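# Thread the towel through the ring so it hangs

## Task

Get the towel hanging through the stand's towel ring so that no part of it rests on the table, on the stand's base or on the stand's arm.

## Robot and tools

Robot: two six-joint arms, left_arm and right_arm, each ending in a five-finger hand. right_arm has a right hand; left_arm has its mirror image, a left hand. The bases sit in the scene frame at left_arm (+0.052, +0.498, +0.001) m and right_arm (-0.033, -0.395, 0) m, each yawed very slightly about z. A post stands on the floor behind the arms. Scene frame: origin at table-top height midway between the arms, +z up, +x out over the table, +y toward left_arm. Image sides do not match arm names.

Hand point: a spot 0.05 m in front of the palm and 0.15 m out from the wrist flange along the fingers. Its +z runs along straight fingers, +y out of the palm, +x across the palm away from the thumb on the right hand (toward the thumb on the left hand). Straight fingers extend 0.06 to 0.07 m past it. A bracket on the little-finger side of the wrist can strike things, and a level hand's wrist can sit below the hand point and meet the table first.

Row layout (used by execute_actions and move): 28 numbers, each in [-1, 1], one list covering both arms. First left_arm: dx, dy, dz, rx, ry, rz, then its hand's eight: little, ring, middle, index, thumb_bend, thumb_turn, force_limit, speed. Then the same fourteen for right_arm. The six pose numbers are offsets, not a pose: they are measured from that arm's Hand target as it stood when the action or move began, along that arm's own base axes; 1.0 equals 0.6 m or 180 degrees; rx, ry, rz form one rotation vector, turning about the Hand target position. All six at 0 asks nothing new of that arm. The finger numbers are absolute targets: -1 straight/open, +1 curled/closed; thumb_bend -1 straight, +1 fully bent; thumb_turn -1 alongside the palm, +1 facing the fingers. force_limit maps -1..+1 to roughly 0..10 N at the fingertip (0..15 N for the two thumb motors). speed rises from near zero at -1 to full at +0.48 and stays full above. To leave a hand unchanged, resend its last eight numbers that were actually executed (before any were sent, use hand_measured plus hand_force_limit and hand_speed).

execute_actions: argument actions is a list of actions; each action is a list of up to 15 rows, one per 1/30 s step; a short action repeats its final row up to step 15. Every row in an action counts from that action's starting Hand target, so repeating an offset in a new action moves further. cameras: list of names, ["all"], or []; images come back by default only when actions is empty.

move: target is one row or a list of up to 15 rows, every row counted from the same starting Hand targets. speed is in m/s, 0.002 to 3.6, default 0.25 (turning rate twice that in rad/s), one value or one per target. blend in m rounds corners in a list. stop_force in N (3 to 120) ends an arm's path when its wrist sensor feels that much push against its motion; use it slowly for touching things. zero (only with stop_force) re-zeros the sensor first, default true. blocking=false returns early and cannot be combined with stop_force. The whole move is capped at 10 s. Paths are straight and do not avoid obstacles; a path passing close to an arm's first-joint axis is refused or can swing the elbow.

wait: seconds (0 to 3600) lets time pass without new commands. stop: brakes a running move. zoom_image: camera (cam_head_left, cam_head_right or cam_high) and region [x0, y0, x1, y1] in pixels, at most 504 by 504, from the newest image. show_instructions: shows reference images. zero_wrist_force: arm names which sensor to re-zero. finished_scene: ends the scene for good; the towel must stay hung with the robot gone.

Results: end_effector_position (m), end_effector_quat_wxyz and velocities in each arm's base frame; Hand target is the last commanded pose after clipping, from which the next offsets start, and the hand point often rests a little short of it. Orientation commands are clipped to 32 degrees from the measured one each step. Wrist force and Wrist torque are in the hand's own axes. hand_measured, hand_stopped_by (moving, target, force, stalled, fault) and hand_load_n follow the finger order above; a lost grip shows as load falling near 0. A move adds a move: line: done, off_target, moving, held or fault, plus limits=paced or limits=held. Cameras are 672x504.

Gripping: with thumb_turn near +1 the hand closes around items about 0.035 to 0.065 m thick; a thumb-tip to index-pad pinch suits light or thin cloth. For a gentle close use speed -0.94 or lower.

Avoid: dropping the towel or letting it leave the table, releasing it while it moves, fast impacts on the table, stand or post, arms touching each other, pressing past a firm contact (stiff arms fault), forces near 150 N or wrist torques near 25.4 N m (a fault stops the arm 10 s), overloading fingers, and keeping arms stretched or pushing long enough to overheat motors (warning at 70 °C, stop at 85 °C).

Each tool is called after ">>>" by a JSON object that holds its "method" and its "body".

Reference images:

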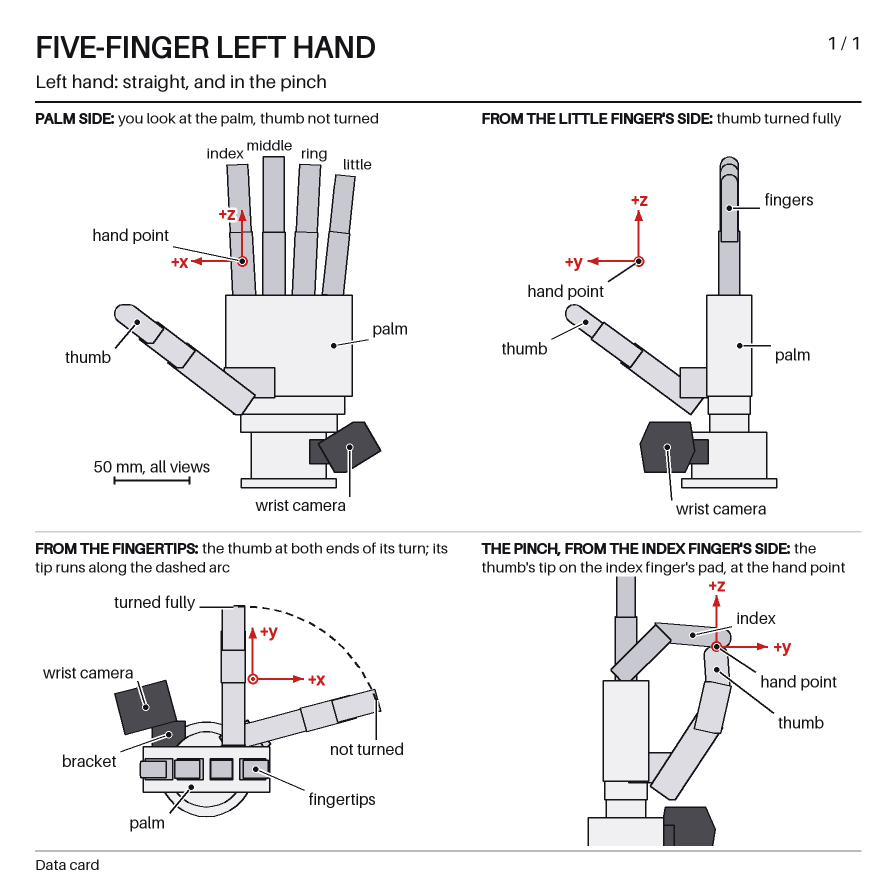

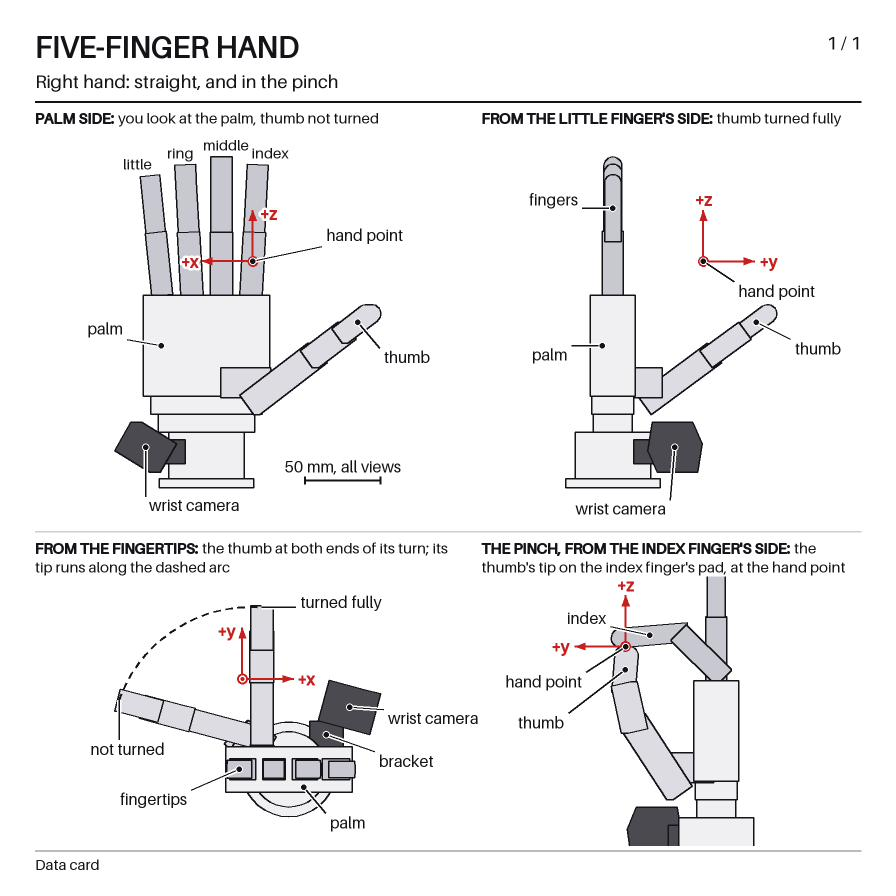

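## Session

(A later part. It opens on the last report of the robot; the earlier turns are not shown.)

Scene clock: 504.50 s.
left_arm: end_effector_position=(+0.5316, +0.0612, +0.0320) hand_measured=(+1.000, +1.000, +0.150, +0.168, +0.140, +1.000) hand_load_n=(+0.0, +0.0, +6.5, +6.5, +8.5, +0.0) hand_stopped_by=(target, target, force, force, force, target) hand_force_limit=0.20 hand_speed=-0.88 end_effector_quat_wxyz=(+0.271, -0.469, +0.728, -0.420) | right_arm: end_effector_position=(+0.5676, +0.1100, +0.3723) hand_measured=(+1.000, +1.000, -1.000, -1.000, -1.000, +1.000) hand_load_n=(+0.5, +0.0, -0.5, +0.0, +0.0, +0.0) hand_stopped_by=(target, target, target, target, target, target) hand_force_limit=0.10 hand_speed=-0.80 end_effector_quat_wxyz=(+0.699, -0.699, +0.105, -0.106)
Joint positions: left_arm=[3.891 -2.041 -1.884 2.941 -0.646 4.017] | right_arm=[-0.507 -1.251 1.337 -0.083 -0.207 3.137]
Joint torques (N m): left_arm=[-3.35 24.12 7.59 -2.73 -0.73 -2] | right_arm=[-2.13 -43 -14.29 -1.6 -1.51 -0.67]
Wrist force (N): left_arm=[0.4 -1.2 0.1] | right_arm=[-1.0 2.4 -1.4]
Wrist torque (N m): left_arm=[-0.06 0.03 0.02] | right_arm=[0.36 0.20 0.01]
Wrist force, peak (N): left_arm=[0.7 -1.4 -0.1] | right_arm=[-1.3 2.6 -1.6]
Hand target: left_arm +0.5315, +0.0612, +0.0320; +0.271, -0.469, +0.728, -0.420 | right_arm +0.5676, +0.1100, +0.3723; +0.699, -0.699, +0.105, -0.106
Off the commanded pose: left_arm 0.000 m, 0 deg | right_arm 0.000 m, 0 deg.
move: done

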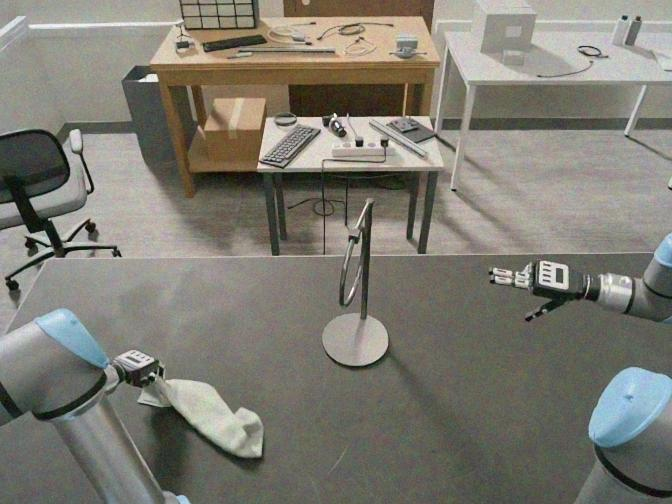

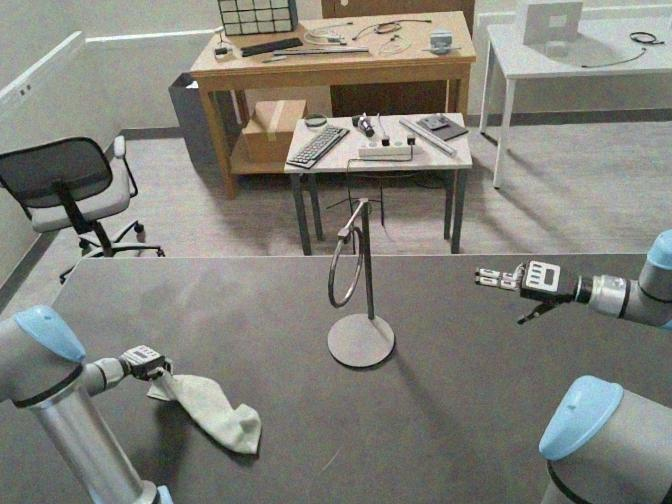

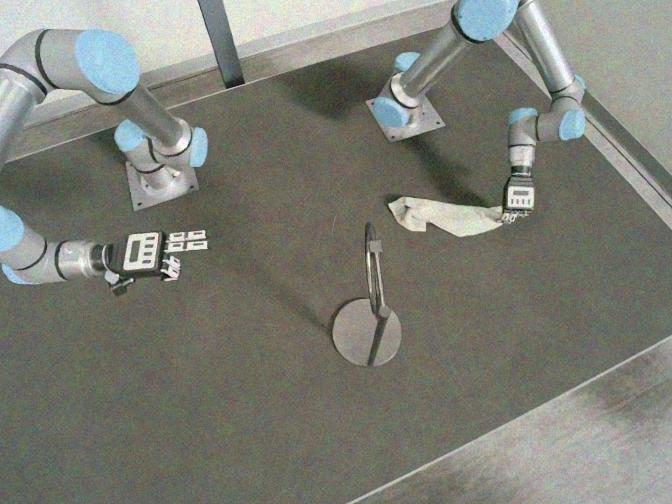

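>>> {"method": "move", "body": {"target": [[0.0275,0.0608,-0.01,0,0,0,1,1,0.22,0.24,0.16,1,0.2,-0.88, 0,0,0,0,0,0,1,1,-1,-1,-1,1,0.1,-0.8],[0.0275,0.0608,-0.008,0,0,0,1,1,-0.3,-0.3,-0.3,1,0.2,-0.8, 0,0,0,0,0,0,1,1,-1,-1,-1,1,0.1,-0.8],[0.0275,0.0608,0.02,0,0,0,1,1,-1,-1,-1,1,0.2,-0.7, 0,0,0,0,0,0,1,1,-1,-1,-1,1,0.1,-0.8],[0.0275,0.0608,0.2,0,0,0,1,1,-1,-1,-1,1,0.2,-0.7, 0,0,0,0,0,0,1,1,-1,-1,-1,1,0.1,-0.8]], "speed": 0.1}}

>>> {"method": "move", "body": {"target": [0,0.2,0.1,0,0,0,1,1,-1,-1,-1,1,0.2,-0.7, 0,0,0,0,0,0,1,1,-1,-1,-1,1,0.1,-0.8], "speed": 0.25, "cameras": ["all"]}}

>>> {"method": "zoom_image", "body": {"camera": "cam_high", "region": [340, 80, 560, 300]}}

>>> {"method": "zoom_image", "body": {"camera": "cam_head_left", "region": [80, 290, 300, 500]}}

Scene clock: 518.70 s.
left_arm: end_effector_position=(+0.5481, +0.0977, +0.1520) hand_measured=(+1.000, +1.000, -1.000, -1.000, -1.000, +1.000) hand_load_n=(+0.0, +0.0, +0.0, +0.0, +0.0, +0.0) hand_stopped_by=(target, target, target, target, target, target) hand_force_limit=0.20 hand_speed=-0.70 end_effector_quat_wxyz=(+0.271, -0.469, +0.728, -0.420) | right_arm: end_effector_position=(+0.5676, +0.1100, +0.3723) hand_measured=(+1.000, +1.000, -1.000, -1.000, -1.000, +1.000) hand_load_n=(+0.0, +0.0, +0.0, +0.0, +0.0, +0.0) hand_stopped_by=(target, target, target, target, target, target) hand_force_limit=0.10 hand_speed=-0.80 end_effector_quat_wxyz=(+0.699, -0.699, +0.105, -0.106)
Joint positions: left_arm=[3.927 -1.944 -1.666 2.585 -0.626 4.069] | right_arm=[-0.507 -1.251 1.337 -0.083 -0.207 3.137]
Joint torques (N m): left_arm=[4.78 29.93 10.17 -1.57 -0.26 1.55] | right_arm=[-0.65 -43 -13.38 -1.59 -1.17 -0.53]
Wrist force (N): left_arm=[-0.1 -1.1 0.3] | right_arm=[-0.9 2.3 -1.6]
Wrist torque (N m): left_arm=[-0.11 0.12 0.01] | right_arm=[0.35 0.20 0.01]
Wrist force, peak (N): left_arm=[0.2 -2.1 -0.5] | right_arm=[-1.1 2.6 -1.8]
Hand target: left_arm +0.5480, +0.0977, +0.1520; +0.271, -0.469, +0.728, -0.420 | right_arm +0.5676, +0.1100, +0.3723; +0.699, -0.699, +0.105, -0.106
Off the commanded pose: left_arm 0.000 m, 0 deg | right_arm 0.000 m, 0 deg.
move: done

Scene clock: 519.77 s.
left_arm: end_effector_position=(+0.5480, +0.2176, +0.2119) hand_measured=(+1.000, +1.000, -1.000, -1.000, -1.000, +1.000) hand_load_n=(+0.0, +0.0, +0.0, +0.0, +0.0, +0.0) hand_stopped_by=(target, target, target, target, target, target) hand_force_limit=0.20 hand_speed=-0.70 end_effector_quat_wxyz=(+0.271, -0.469, +0.728, -0.420) | right_arm: end_effector_position=(+0.5676, +0.1100, +0.3723) hand_measured=(+1.000, +1.000, -1.000, -1.000, -1.000, +1.000) hand_load_n=(+0.0, +0.0, +0.0, +0.0, +0.0, +0.0) hand_stopped_by=(target, target, target, target, target, target) hand_force_limit=0.10 hand_speed=-0.80 end_effector_quat_wxyz=(+0.699, -0.699, +0.105, -0.106)
Joint positions: left_arm=[4.098 -2.083 -1.35 2.176 -0.555 4.348] | right_arm=[-0.507 -1.251 1.337 -0.083 -0.207 3.137]
Joint torques (N m): left_arm=[4.92 32.35 24.91 -3.15 -0.41 -0.14] | right_arm=[0.71 -42.14 -14.33 -1.47 -1.19 -0.49]
Wrist force (N): left_arm=[0.7 -1.4 0.2] | right_arm=[-0.9 2.2 -1.8]
Wrist torque (N m): left_arm=[-0.17 -0.01 0.15] | right_arm=[0.35 0.21 0.00]
Wrist force, peak (N): left_arm=[-1.1 -1.9 -0.5] | right_arm=[-0.8 2.5 -2.0]
Hand target: left_arm +0.5480, +0.2177, +0.2120; +0.271, -0.469, +0.728, -0.420 | right_arm +0.5676, +0.1100, +0.3723; +0.699, -0.699, +0.105, -0.106
Off the commanded pose: left_arm 0.000 m, 0 deg | right_arm 0.000 m, 0 deg.
move: done

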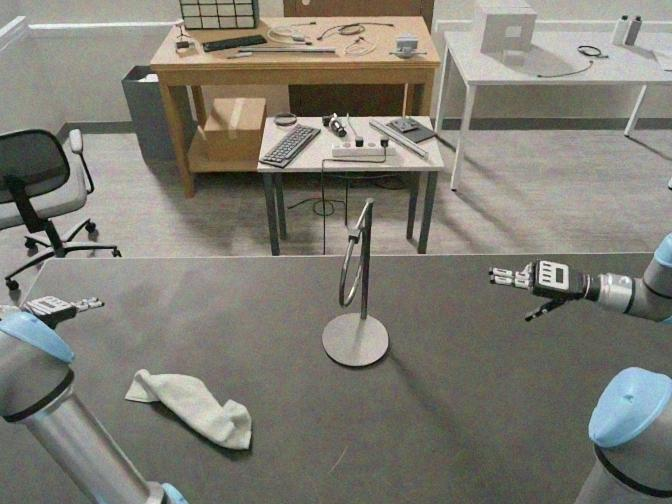

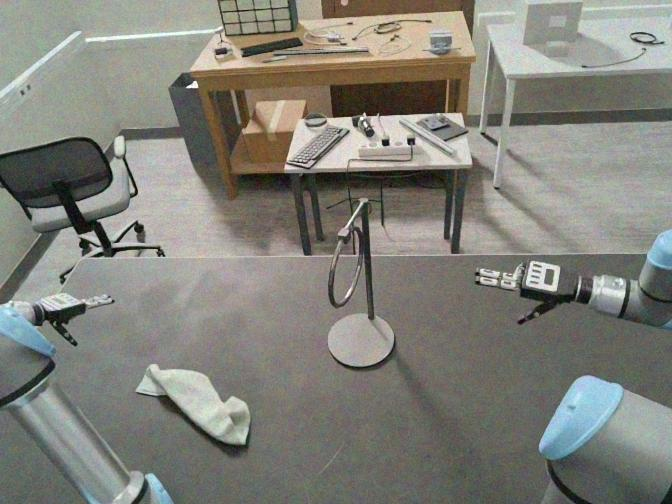

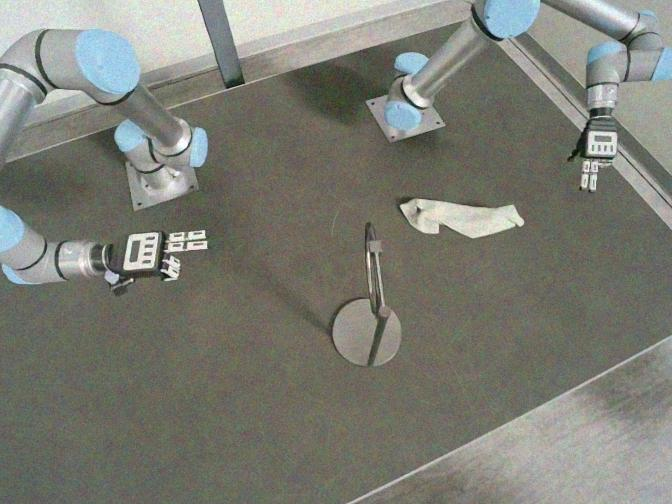

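Scaled by 2.291 from the camera's image (finer frame: 960x720).

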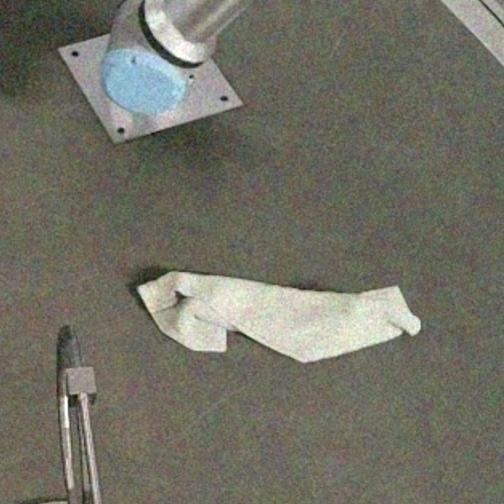

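Scaled by 2.291 from the camera's image (finer frame: 960x720).

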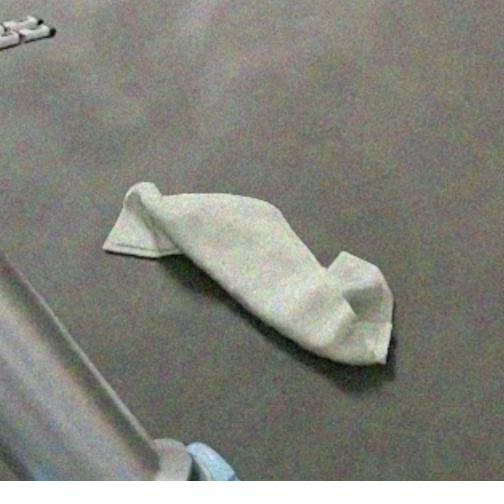

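>>> {"method": "move", "body": {"target": [[-0.1278,-0.4265,-0.15,0.0412,0.0912,0,1,1,-1,-1,-1,1,0.2,-0.7, 0,0,0,0,0,0,1,1,-1,-1,-1,1,0.1,-0.8],[-0.1278,-0.4265,-0.275,0.0412,0.0912,0,1,1,-1,-1,-1,1,0.2,-0.7, 0,0,0,0,0,0,1,1,-1,-1,-1,1,0.1,-0.8]], "speed": 0.2, "blend": 0.02, "cameras": ["all"]}}

>>> {"method": "zoom_image", "body": {"camera": "cam_high", "region": [360, 120, 540, 280]}}

>>> {"method": "zoom_image", "body": {"camera": "cam_head_left", "region": [80, 330, 280, 480]}}

Scene clock: 536.20 s.
left_arm: end_effector_position=(+0.4714, -0.0382, +0.0471) hand_measured=(+1.000, +1.000, -1.000, -1.000, -1.000, +1.000) hand_load_n=(+0.0, +0.0, +0.0, +0.0, +0.0, +0.0) hand_stopped_by=(target, target, target, target, target, target) hand_force_limit=0.20 hand_speed=-0.70 end_effector_quat_wxyz=(+0.194, -0.506, +0.785, -0.301) | right_arm: end_effector_position=(+0.5676, +0.1100, +0.3723) hand_measured=(+1.000, +1.000, -1.000, -1.000, -1.000, +1.000) hand_load_n=(+0.0, +0.0, +0.0, -0.5, +0.0, +0.0) hand_stopped_by=(target, target, target, target, target, target) hand_force_limit=0.10 hand_speed=-0.80 end_effector_quat_wxyz=(+0.699, -0.699, +0.105, -0.106)
Joint positions: left_arm=[3.613 -1.884 -1.932 2.755 -1.021 3.892] | right_arm=[-0.507 -1.251 1.337 -0.083 -0.207 3.137]
Joint torques (N m): left_arm=[-7.18 19.72 11.57 0.08 -1.01 -1.5] | right_arm=[0.61 -42.01 -13.63 -1.62 -1.29 -0.47]
Wrist force (N): left_arm=[0.0 -1.0 -0.1] | right_arm=[-1.0 2.5 -1.7]
Wrist torque (N m): left_arm=[-0.08 0.08 0.02] | right_arm=[0.39 0.22 0.01]
Wrist force, peak (N): left_arm=[0.8 -1.7 -0.6] | right_arm=[-1.2 2.6 -1.7]
Hand target: left_arm +0.4714, -0.0382, +0.0470; +0.194, -0.506, +0.785, -0.301 | right_arm +0.5676, +0.1100, +0.3723; +0.699, -0.699, +0.105, -0.106
Off the commanded pose: left_arm 0.000 m, 0 deg | right_arm 0.000 m, 0 deg.
move: done

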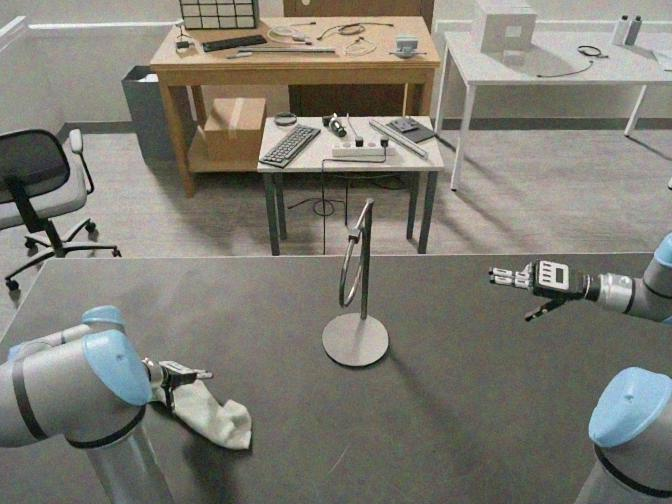

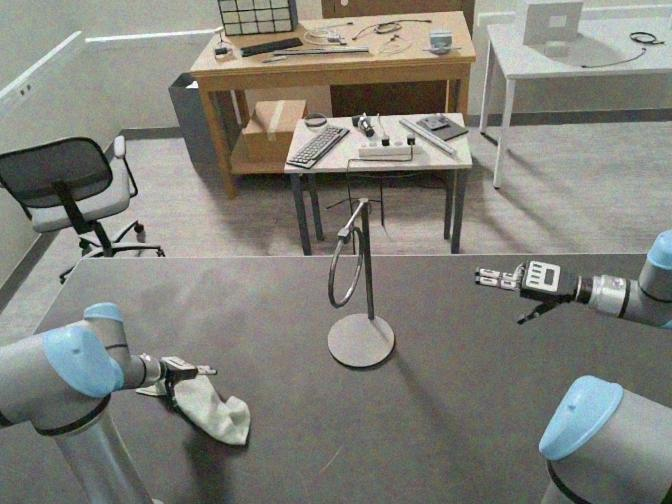

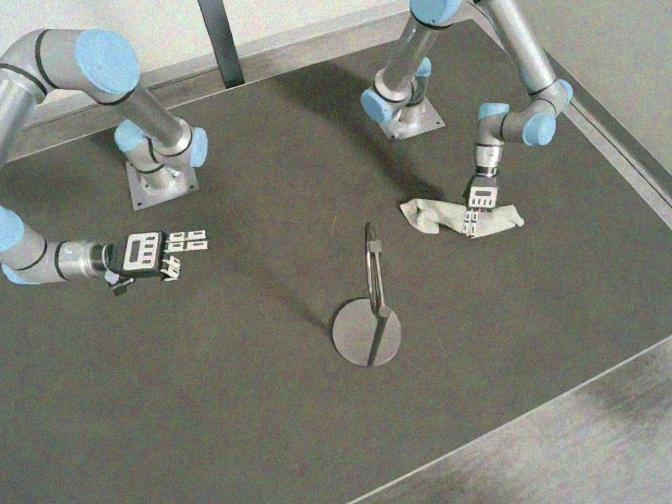

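Scaled by 2.800 from the camera's image (finer frame: 960x720).

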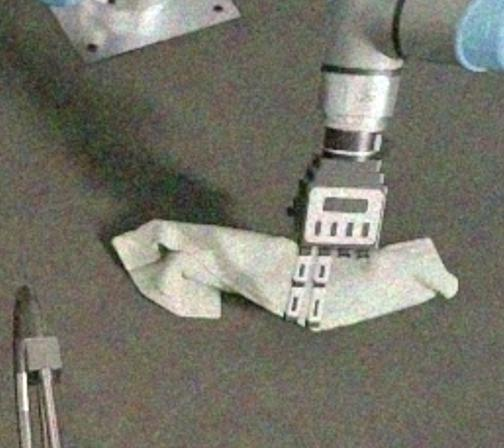

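Scaled by 2.520 from the camera's image (finer frame: 960x720).

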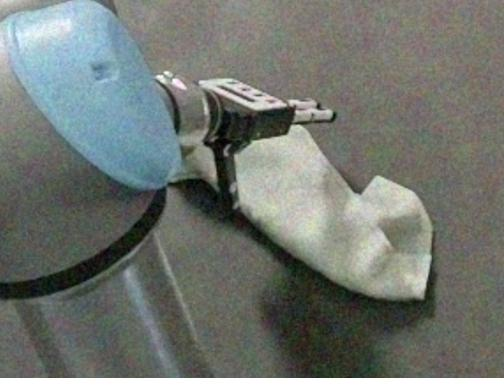

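>>> {"method": "move", "body": {"target": [0,0,-0.058,0,0,0,1,1,-1,-1,-1,1,0.2,-0.7, 0,0,0,0,0,0,1,1,-1,-1,-1,1,0.1,-0.8], "speed": 0.015, "stop_force": 4}}

Scene clock: 544.03 s.
left_arm: end_effector_position=(+0.4713, -0.0383, +0.0136) hand_measured=(+1.000, +1.000, -1.000, -1.000, -1.000, +1.000) hand_load_n=(+0.0, +0.0, +0.0, +0.0, +0.0, +0.0) hand_stopped_by=(target, target, target, target, target, target) hand_force_limit=0.20 hand_speed=-0.70 end_effector_quat_wxyz=(+0.194, -0.506, +0.785, -0.301) | right_arm: end_effector_position=(+0.5676, +0.1100, +0.3723) hand_measured=(+1.000, +1.000, -1.000, -1.000, -1.000, +1.000) hand_load_n=(+0.5, +0.0, +0.0, +0.0, +0.0, +0.0) hand_stopped_by=(target, target, target, target, target, target) hand_force_limit=0.10 hand_speed=-0.80 end_effector_quat_wxyz=(+0.699, -0.699, +0.105, -0.106)
Joint positions: left_arm=[3.613 -1.939 -1.962 2.841 -1.021 3.892] | right_arm=[-0.507 -1.251 1.337 -0.083 -0.207 3.137]
Joint torques (N m): left_arm=[-4.75 32.06 19.95 -0.96 -0.29 -0.16] | right_arm=[1.09 -42.61 -13.9 -1.36 -1.39 -0.43]
Wrist force (N): left_arm=[-0.9 -1.3 -6.2] | right_arm=[-0.8 2.4 -1.7]
Wrist torque (N m): left_arm=[0.32 -0.03 -0.03] | right_arm=[0.38 0.18 0.01]
Wrist force, peak (N): left_arm=[-1.8 -3.0 -20.1] | right_arm=[-1.0 2.6 -2.0]
Hand target: left_arm +0.4714, -0.0383, +0.0136; +0.194, -0.506, +0.785, -0.301 (not the last commanded pose) | right_arm +0.5676, +0.1100, +0.3723; +0.699, -0.699, +0.105, -0.106
Off the commanded pose: left_arm 0.001 m, 0 deg | right_arm 0.000 m, 0 deg.
move: contact (left_arm)

>>> {"method": "move", "body": {"target": [[0,0,0.0045,-0.0115,-0.0253,0,1,1,-1,-1,-1,1,-0.2,-0.8, 0,0,0,0,0,0,1,1,-1,-1,-1,1,0.1,-0.8],[0,0,0.0050,-0.0115,-0.0253,0,1,1,-0.75,-0.75,-0.75,1,-0.2,-0.8, 0,0,0,0,0,0,1,1,-1,-1,-1,1,0.1,-0.8],[0,0,0.0062,-0.0229,-0.0506,0,1,1,-0.5,-0.5,-0.5,1,-0.2,-0.8, 0,0,0,0,0,0,1,1,-1,-1,-1,1,0.1,-0.8],[0,0,0.0066,-0.0412,-0.0912,0,1,1,-0.25,-0.25,-0.25,1,-0.2,-0.8, 0,0,0,0,0,0,1,1,-1,-1,-1,1,0.1,-0.8]], "speed": 0.08, "cameras": ["all"]}}

>>> {"method": "zoom_image", "body": {"camera": "cam_high", "region": [380, 120, 540, 280]}}

>>> {"method": "zoom_image", "body": {"camera": "cam_head_left", "region": [100, 330, 260, 470]}}

Scene clock: 556.37 s.
left_arm: end_effector_position=(+0.4714, -0.0383, +0.0176) hand_measured=(+1.000, +1.000, -0.444, -0.262, -0.250, +1.000) hand_load_n=(+0.0, +0.0, +3.5, +4.0, +0.0, +0.0) hand_stopped_by=(target, target, force, force, target, target) hand_force_limit=-0.20 hand_speed=-0.80 end_effector_quat_wxyz=(+0.271, -0.469, +0.728, -0.420) | right_arm: end_effector_position=(+0.5676, +0.1100, +0.3723) hand_measured=(+1.000, +1.000, -1.000, -1.000, -1.000, +1.000) hand_load_n=(+0.0, +0.0, +0.0, +0.0, +0.0, +0.5) hand_stopped_by=(target, target, target, target, target, target) hand_force_limit=0.10 hand_speed=-0.80 end_effector_quat_wxyz=(+0.699, -0.699, +0.105, -0.106)
Joint positions: left_arm=[3.779 -1.874 -2.174 3.176 -0.713 3.875] | right_arm=[-0.507 -1.251 1.337 -0.083 -0.207 3.137]
Joint torques (N m): left_arm=[-6.18 13.35 8.57 -0.4 -2.16 1.03] | right_arm=[2.73 -42.75 -14.86 -1.43 -1.11 -0.48]
Wrist force (N): left_arm=[-0.3 -13.9 -2.3] | right_arm=[-0.9 2.1 -1.8]
Wrist torque (N m): left_arm=[-0.06 0.03 0.31] | right_arm=[0.34 0.21 0.00]
Wrist force, peak (N): left_arm=[-0.4 -14.4 -2.1] | right_arm=[-1.2 2.6 -1.8]
Hand target: left_arm +0.4714, -0.0383, +0.0176; +0.271, -0.469, +0.728, -0.420 | right_arm +0.5676, +0.1100, +0.3723; +0.699, -0.699, +0.105, -0.106
Off the commanded pose: left_arm 0.000 m, 0 deg | right_arm 0.000 m, 0 deg.
move: done

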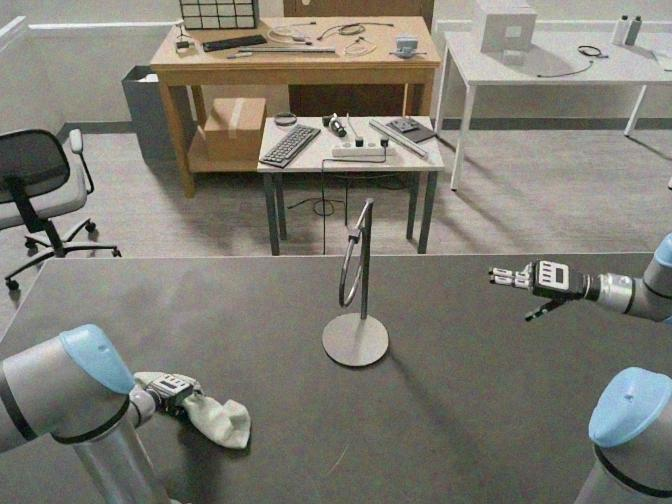

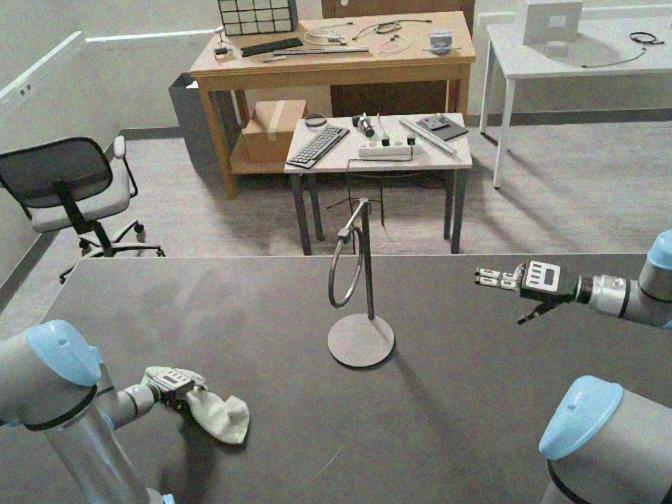

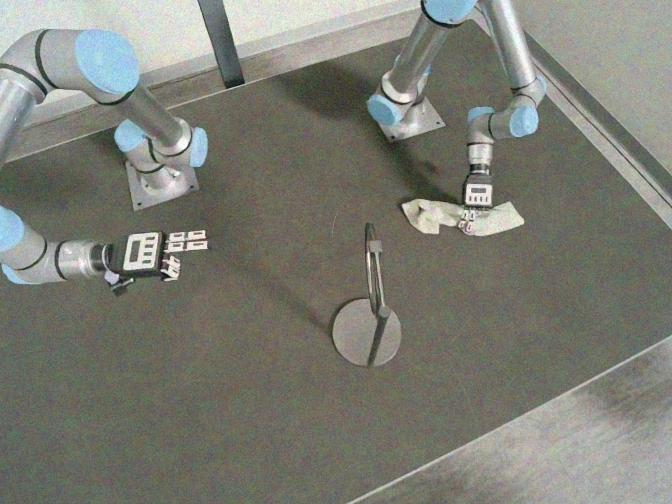

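Scaled by 3.150 from the camera's image (finer frame: 960x720).

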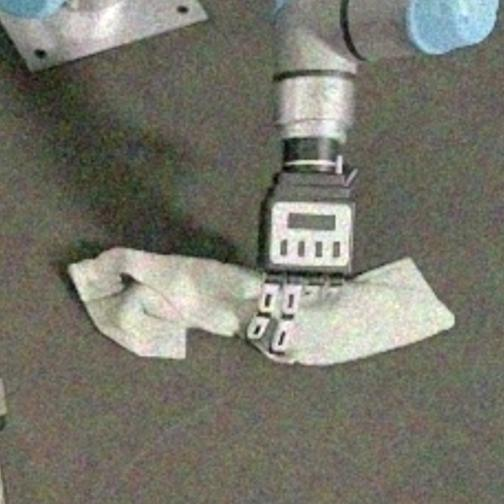

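Scaled by 3.150 from the camera's image (finer frame: 960x720).

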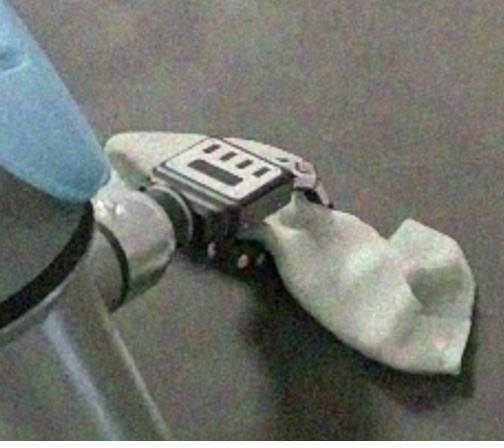

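>>> {"method": "move", "body": {"target": [[0,0,0.0050,0,0,0,1,1,-0.44,-0.26,-0.25,1,-0.1,-0.85, 0,0,0,0,0,0,1,1,-1,-1,-1,1,0.1,-0.8],[0,0,0.0050,0,0,0,1,1,-0.1,-0.1,-0.1,1,-0.1,-0.85, 0,0,0,0,0,0,1,1,-1,-1,-1,1,0.1,-0.8],[0,0,0.0050,0,0,0,1,1,0.15,0.15,0.1,1,0,-0.88, 0,0,0,0,0,0,1,1,-1,-1,-1,1,0.1,-0.8]], "speed": 0.08}}

>>> {"method": "move", "body": {"target": [[0,0,0,0,0,0,1,1,0.24,0.24,0.18,1,0.15,-0.88, 0,0,0,0,0,0,1,1,-1,-1,-1,1,0.1,-0.8],[0,0,0.45,0,0,0,1,1,0.24,0.24,0.18,1,0.15,-0.88, 0,0,0,0,0,0,1,1,-1,-1,-1,1,0.1,-0.8]], "speed": 0.12, "cameras": ["all"]}}

>>> {"method": "zoom_image", "body": {"camera": "cam_high", "region": [380, 80, 560, 260]}}

>>> {"method": "zoom_image", "body": {"camera": "cam_head_left", "region": [60, 250, 300, 470]}}

Scene clock: 563.80 s.
left_arm: end_effector_position=(+0.4714, -0.0383, +0.0206) hand_measured=(+1.000, +1.000, -0.318, -0.048, +0.096, +1.000) hand_load_n=(+0.5, +0.0, +5.0, +7.5, +6.0, -1.0) hand_stopped_by=(target, target, force, force, target, target) hand_force_limit=0.00 hand_speed=-0.88 end_effector_quat_wxyz=(+0.271, -0.469, +0.728, -0.420) | right_arm: end_effector_position=(+0.5676, +0.1100, +0.3723) hand_measured=(+1.000, +1.000, -1.000, -1.000, -1.000, +1.000) hand_load_n=(+0.0, +0.0, +0.0, +0.0, +0.0, +0.0) hand_stopped_by=(target, target, target, target, target, target) hand_force_limit=0.10 hand_speed=-0.80 end_effector_quat_wxyz=(+0.699, -0.699, +0.105, -0.106)
Joint positions: left_arm=[3.779 -1.868 -2.172 3.167 -0.713 3.875] | right_arm=[-0.507 -1.251 1.337 -0.083 -0.207 3.137]
Joint torques (N m): left_arm=[1.89 14.72 4.76 -2.13 -2.71 0.12] | right_arm=[3.37 -43.83 -13.16 -1.59 -1.26 -0.52]
Wrist force (N): left_arm=[-0.3 -14.2 -2.4] | right_arm=[-0.9 2.4 -1.5]
Wrist torque (N m): left_arm=[-0.09 0.03 0.40] | right_arm=[0.37 0.20 0.01]
Wrist force, peak (N): left_arm=[-0.2 -14.8 -1.9] | right_arm=[-1.1 2.4 -1.9]
Hand target: left_arm +0.4714, -0.0383, +0.0206; +0.271, -0.469, +0.728, -0.420 | right_arm +0.5676, +0.1100, +0.3723; +0.699, -0.699, +0.105, -0.106
Off the commanded pose: left_arm 0.000 m, 0 deg | right_arm 0.000 m, 0 deg.
move: done

Scene clock: 567.23 s.
left_arm: end_effector_position=(+0.4714, -0.0382, +0.2906) hand_measured=(+1.000, +1.000, -0.298, -0.048, +0.174, +1.000) hand_load_n=(+0.5, +0.0, +0.0, +7.5, +6.5, -1.5) hand_stopped_by=(target, target, force, force, target, target) hand_force_limit=0.15 hand_speed=-0.88 end_effector_quat_wxyz=(+0.271, -0.469, +0.728, -0.420) | right_arm: end_effector_position=(+0.5676, +0.1100, +0.3723) hand_measured=(+1.000, +1.000, -1.000, -1.000, -1.000, +1.000) hand_load_n=(+0.0, +0.0, +0.0, +0.0, +0.0, +0.0) hand_stopped_by=(target, target, target, target, target, target) hand_force_limit=0.10 hand_speed=-0.80 end_effector_quat_wxyz=(+0.699, -0.699, +0.105, -0.106)
Joint positions: left_arm=[3.779 -1.525 -1.757 2.41 -0.713 3.875] | right_arm=[-0.507 -1.251 1.337 -0.083 -0.207 3.137]
Joint torques (N m): left_arm=[5.06 10.78 20.22 -1.77 2.37 -0.25] | right_arm=[3.07 -42.15 -13.72 -1.66 -1.39 -0.56]
Wrist force (N): left_arm=[-0.1 0.2 0.9] | right_arm=[-1.0 2.4 -1.7]
Wrist torque (N m): left_arm=[0.05 0.11 0.00] | right_arm=[0.38 0.22 0.00]
Wrist force, peak (N): left_arm=[-0.3 -17.0 -2.7] | right_arm=[-1.1 2.7 -1.5]
Hand target: left_arm +0.4714, -0.0383, +0.2906; +0.271, -0.469, +0.728, -0.420 | right_arm +0.5676, +0.1100, +0.3723; +0.699, -0.699, +0.105, -0.106
Off the commanded pose: left_arm 0.000 m, 0 deg | right_arm 0.000 m, 0 deg.
move: done

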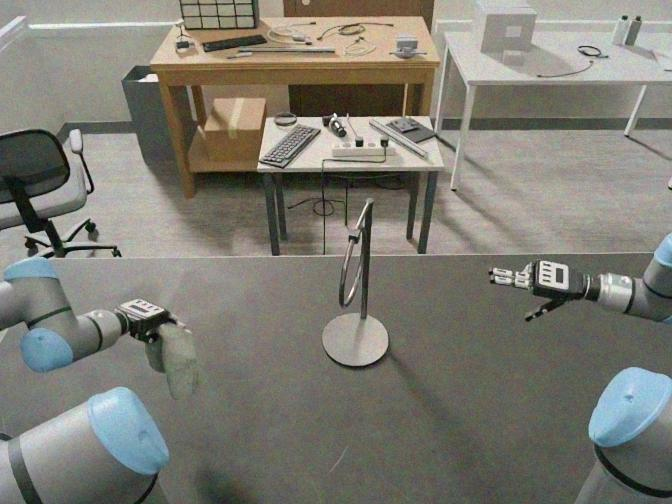

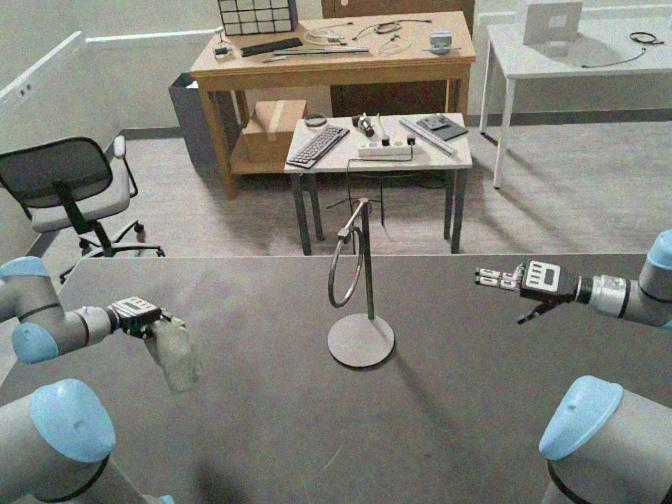

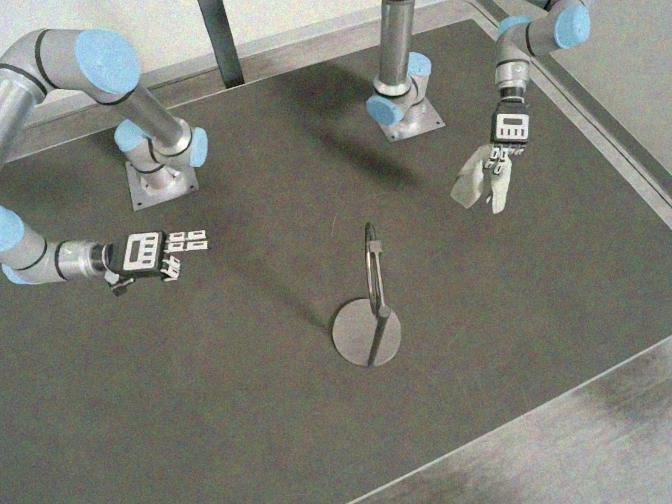

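Scaled by 2.800 from the camera's image (finer frame: 960x720).

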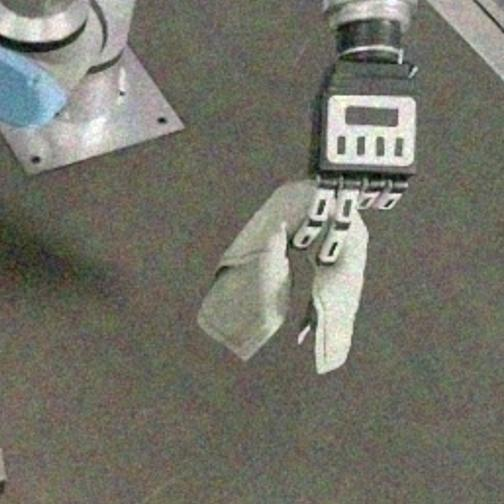

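Scaled by 2.100 from the camera's image (finer frame: 960x720).

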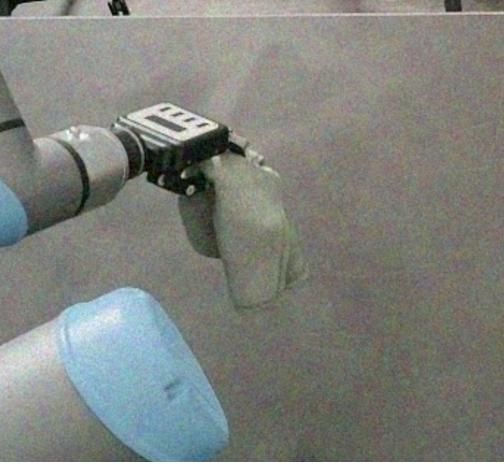

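>>> {"method": "move", "body": {"target": [[0,0,0,0,0,0,1,1,0.3,0.25,0.19,1,0.15,-0.88, 0,0,0,0,0,0,1,1,-1,-1,-1,1,0.1,-0.8],[0.2772,-0.4115,0.0407,-0.1458,-0.0975,-0.3445,1,1,0.3,0.25,0.19,1,0.15,-0.88, 0,0,0,0,0,0,1,1,-1,-1,-1,1,0.1,-0.8]], "speed": 0.2, "cameras": ["all"]}}

>>> {"method": "zoom_image", "body": {"camera": "cam_high", "region": [330, 180, 510, 340]}}

>>> {"method": "zoom_image", "body": {"camera": "cam_head_left", "region": [200, 190, 400, 390]}}

>>> {"method": "zoom_image", "body": {"camera": "cam_head_right", "region": [200, 190, 400, 390]}}

Scene clock: 589.73 s.
left_arm: end_effector_position=(+0.6376, -0.2852, +0.3151) hand_measured=(+1.000, +1.000, -0.100, -0.048, +0.184, +1.000) hand_load_n=(+0.0, +0.0, +6.0, +6.0, +9.5, +0.0) hand_stopped_by=(target, target, force, force, target, target) hand_force_limit=0.15 hand_speed=-0.88 end_effector_quat_wxyz=(+0.013, -0.013, +0.707, -0.707) | right_arm: end_effector_position=(+0.5676, +0.1100, +0.3723) hand_measured=(+1.000, +1.000, -1.000, -1.000, -1.000, +1.000) hand_load_n=(+0.0, +0.0, +0.0, +0.0, +0.0, -0.5) hand_stopped_by=(target, target, target, target, target, target) hand_force_limit=0.10 hand_speed=-0.80 end_effector_quat_wxyz=(+0.699, -0.699, +0.105, -0.106)
Joint positions: left_arm=[3.293 -2.362 -1.272 0.504 -0.116 6.271] | right_arm=[-0.507 -1.251 1.337 -0.083 -0.207 3.137]
Joint torques (N m): left_arm=[6.37 38.78 25.39 1.27 -1.06 -2.31] | right_arm=[4.24 -41.14 -13.36 -1.44 -1.26 -0.63]
Wrist force (N): left_arm=[0.9 -0.1 0.8] | right_arm=[-0.9 2.3 -1.5]
Wrist torque (N m): left_arm=[-0.22 -0.08 0.05] | right_arm=[0.36 0.19 0.01]
Wrist force, peak (N): left_arm=[0.2 -0.3 2.1] | right_arm=[-1.1 2.7 -1.9]
Hand target: left_arm +0.6377, -0.2852, +0.3150; +0.013, -0.013, +0.707, -0.707 | right_arm +0.5676, +0.1100, +0.3723; +0.699, -0.699, +0.105, -0.106
Off the commanded pose: left_arm 0.000 m, 0 deg | right_arm 0.000 m, 0 deg.
move: done

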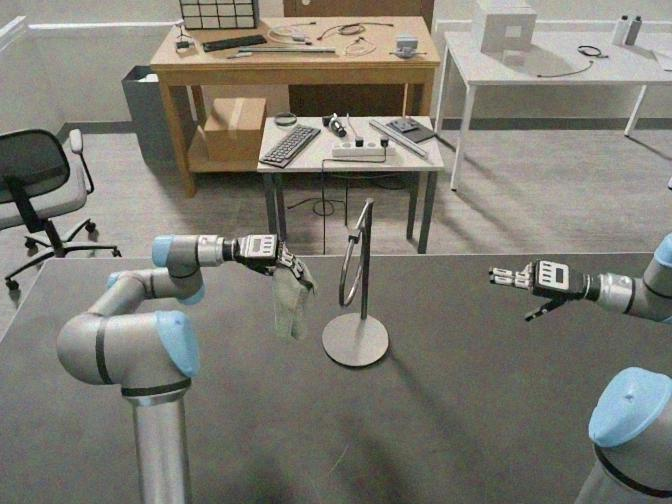

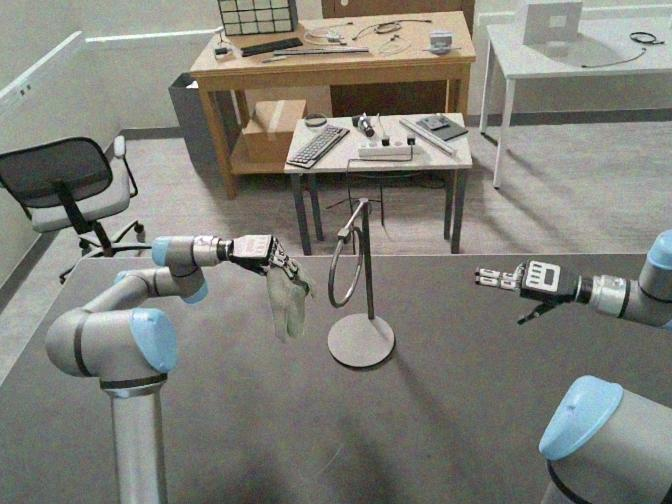

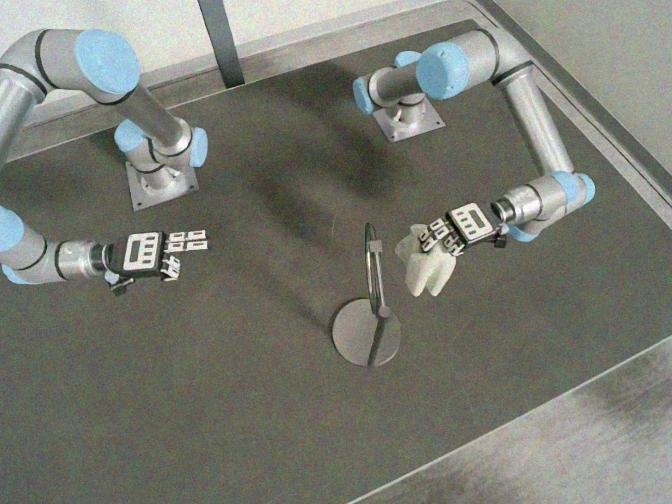

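Scaled by 2.800 from the camera's image (finer frame: 960x720).

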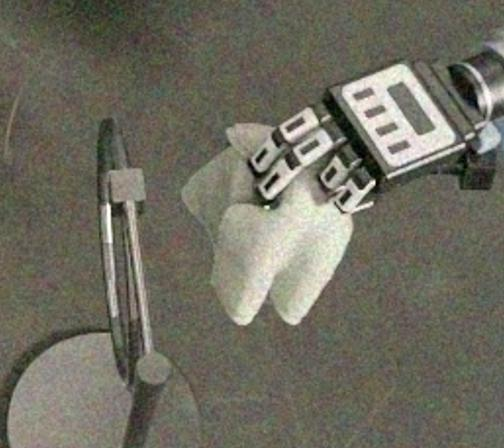

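Scaled by 2.520 from the camera's image (finer frame: 960x720).

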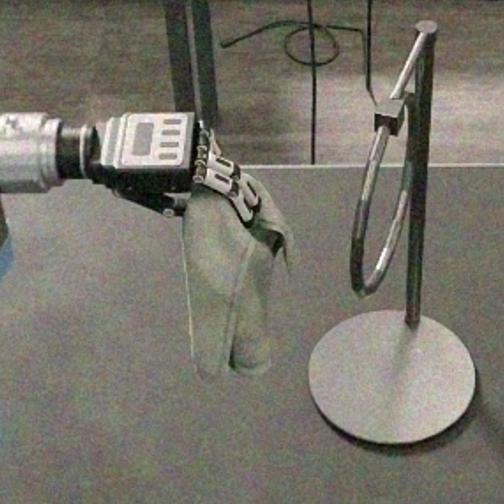

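Scaled by 2.520 from the camera's image (finer frame: 960x720).

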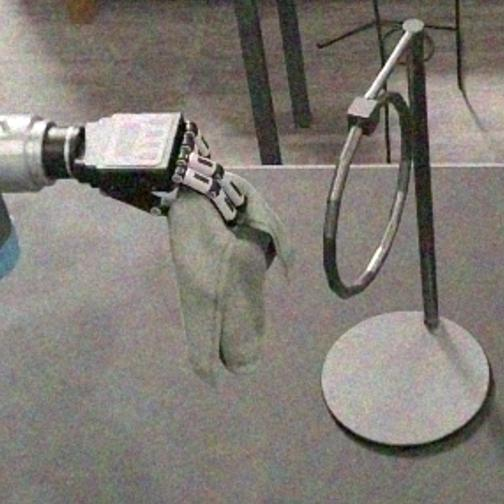

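>>> {"method": "move", "body": {"target": [0.004,-0.25,-0.01,0,0,0,1,1,0.3,0.25,0.19,1,0.15,-0.88, 0,0,0,0,0,0,1,1,-1,-1,-1,1,0.1,-0.8], "speed": 0.08, "stop_force": 7, "cameras": ["all"]}}

>>> {"method": "zoom_image", "body": {"camera": "cam_high", "region": [330, 180, 470, 320]}}

>>> {"method": "zoom_image", "body": {"camera": "cam_head_left", "region": [260, 190, 400, 330]}}

>>> {"method": "zoom_image", "body": {"camera": "cam_head_right", "region": [260, 190, 400, 330]}}

Scene clock: 610.17 s.
left_arm: end_effector_position=(+0.6401, -0.4351, +0.3090) hand_measured=(+1.000, +1.000, -0.100, -0.048, +0.184, +1.000) hand_load_n=(+0.0, +0.0, +6.0, +6.0, +9.5, +0.0) hand_stopped_by=(target, target, force, force, target, target) hand_force_limit=0.15 hand_speed=-0.88 end_effector_quat_wxyz=(+0.012, -0.013, +0.707, -0.707) | right_arm: end_effector_position=(+0.5676, +0.1100, +0.3723) hand_measured=(+1.000, +1.000, -1.000, -1.000, -1.000, +1.000) hand_load_n=(+0.0, +0.0, +0.0, +0.0, +0.0, +0.0) hand_stopped_by=(target, target, target, target, target, target) hand_force_limit=0.10 hand_speed=-0.80 end_effector_quat_wxyz=(+0.699, -0.699, +0.105, -0.106)
Joint positions: left_arm=[3.066 -2.428 -1.166 0.453 0.112 6.282] | right_arm=[-0.507 -1.251 1.337 -0.083 -0.207 3.137]
Joint torques (N m): left_arm=[2.06 55.16 9.45 1.59 0.31 -0.71] | right_arm=[5.31 -41.59 -14.43 -1.31 -1.21 -0.7]
Wrist force (N): left_arm=[0.3 0.0 0.7] | right_arm=[-1.0 2.2 -1.5]
Wrist torque (N m): left_arm=[-0.15 0.01 -0.06] | right_arm=[0.33 0.21 0.00]
Wrist force, peak (N): left_arm=[0.1 0.1 1.5] | right_arm=[-0.9 2.7 -2.0]
Hand target: left_arm +0.6401, -0.4352, +0.3090; +0.013, -0.013, +0.707, -0.707 | right_arm +0.5676, +0.1100, +0.3723; +0.699, -0.699, +0.105, -0.106
Off the commanded pose: left_arm 0.000 m, 0 deg | right_arm 0.000 m, 0 deg.
joint sent to its limit (left arm) — joint 6 (wrist 3), upper limit. The joint targets still meet the commanded pose.
move: done

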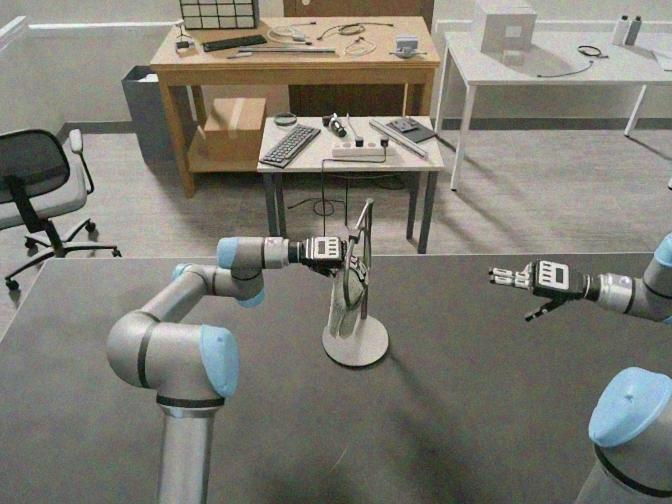

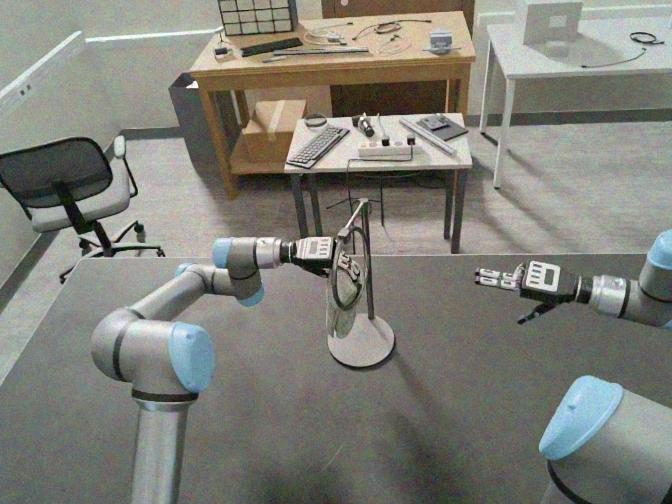

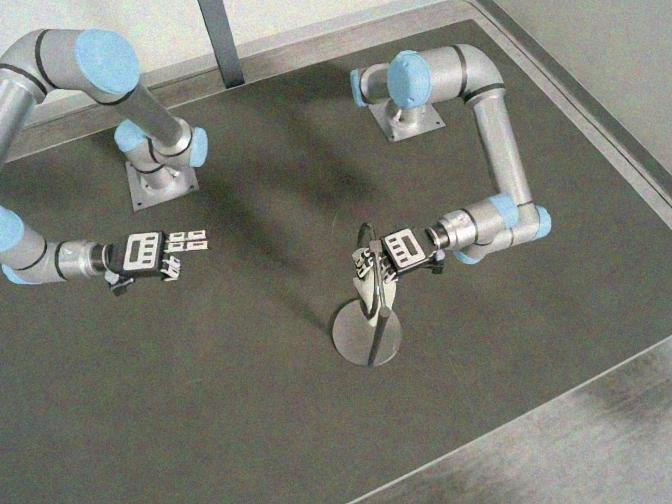

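Scaled by 3.600 from the camera's image (finer frame: 960x720).

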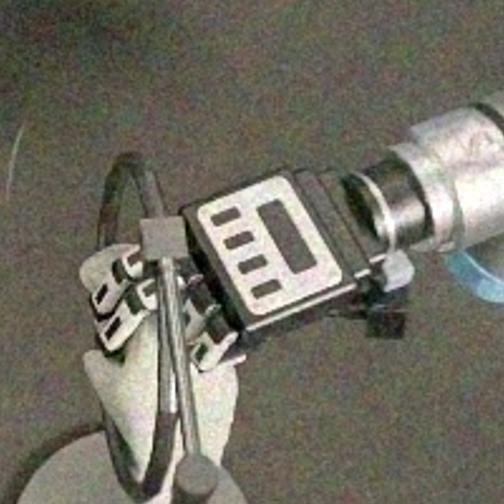

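Scaled by 3.600 from the camera's image (finer frame: 960x720).

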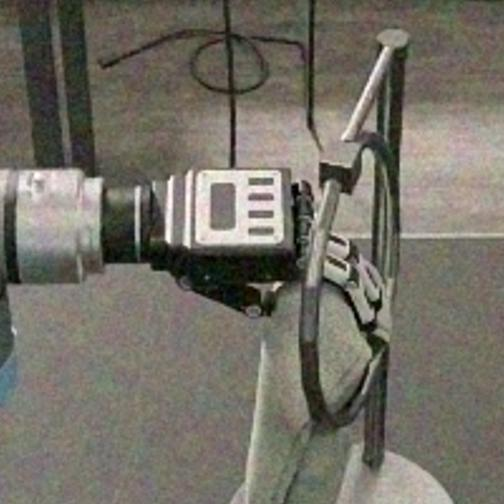

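Scaled by 3.600 from the camera's image (finer frame: 960x720).

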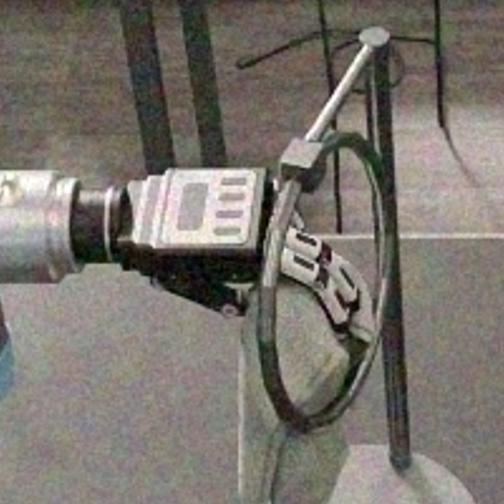

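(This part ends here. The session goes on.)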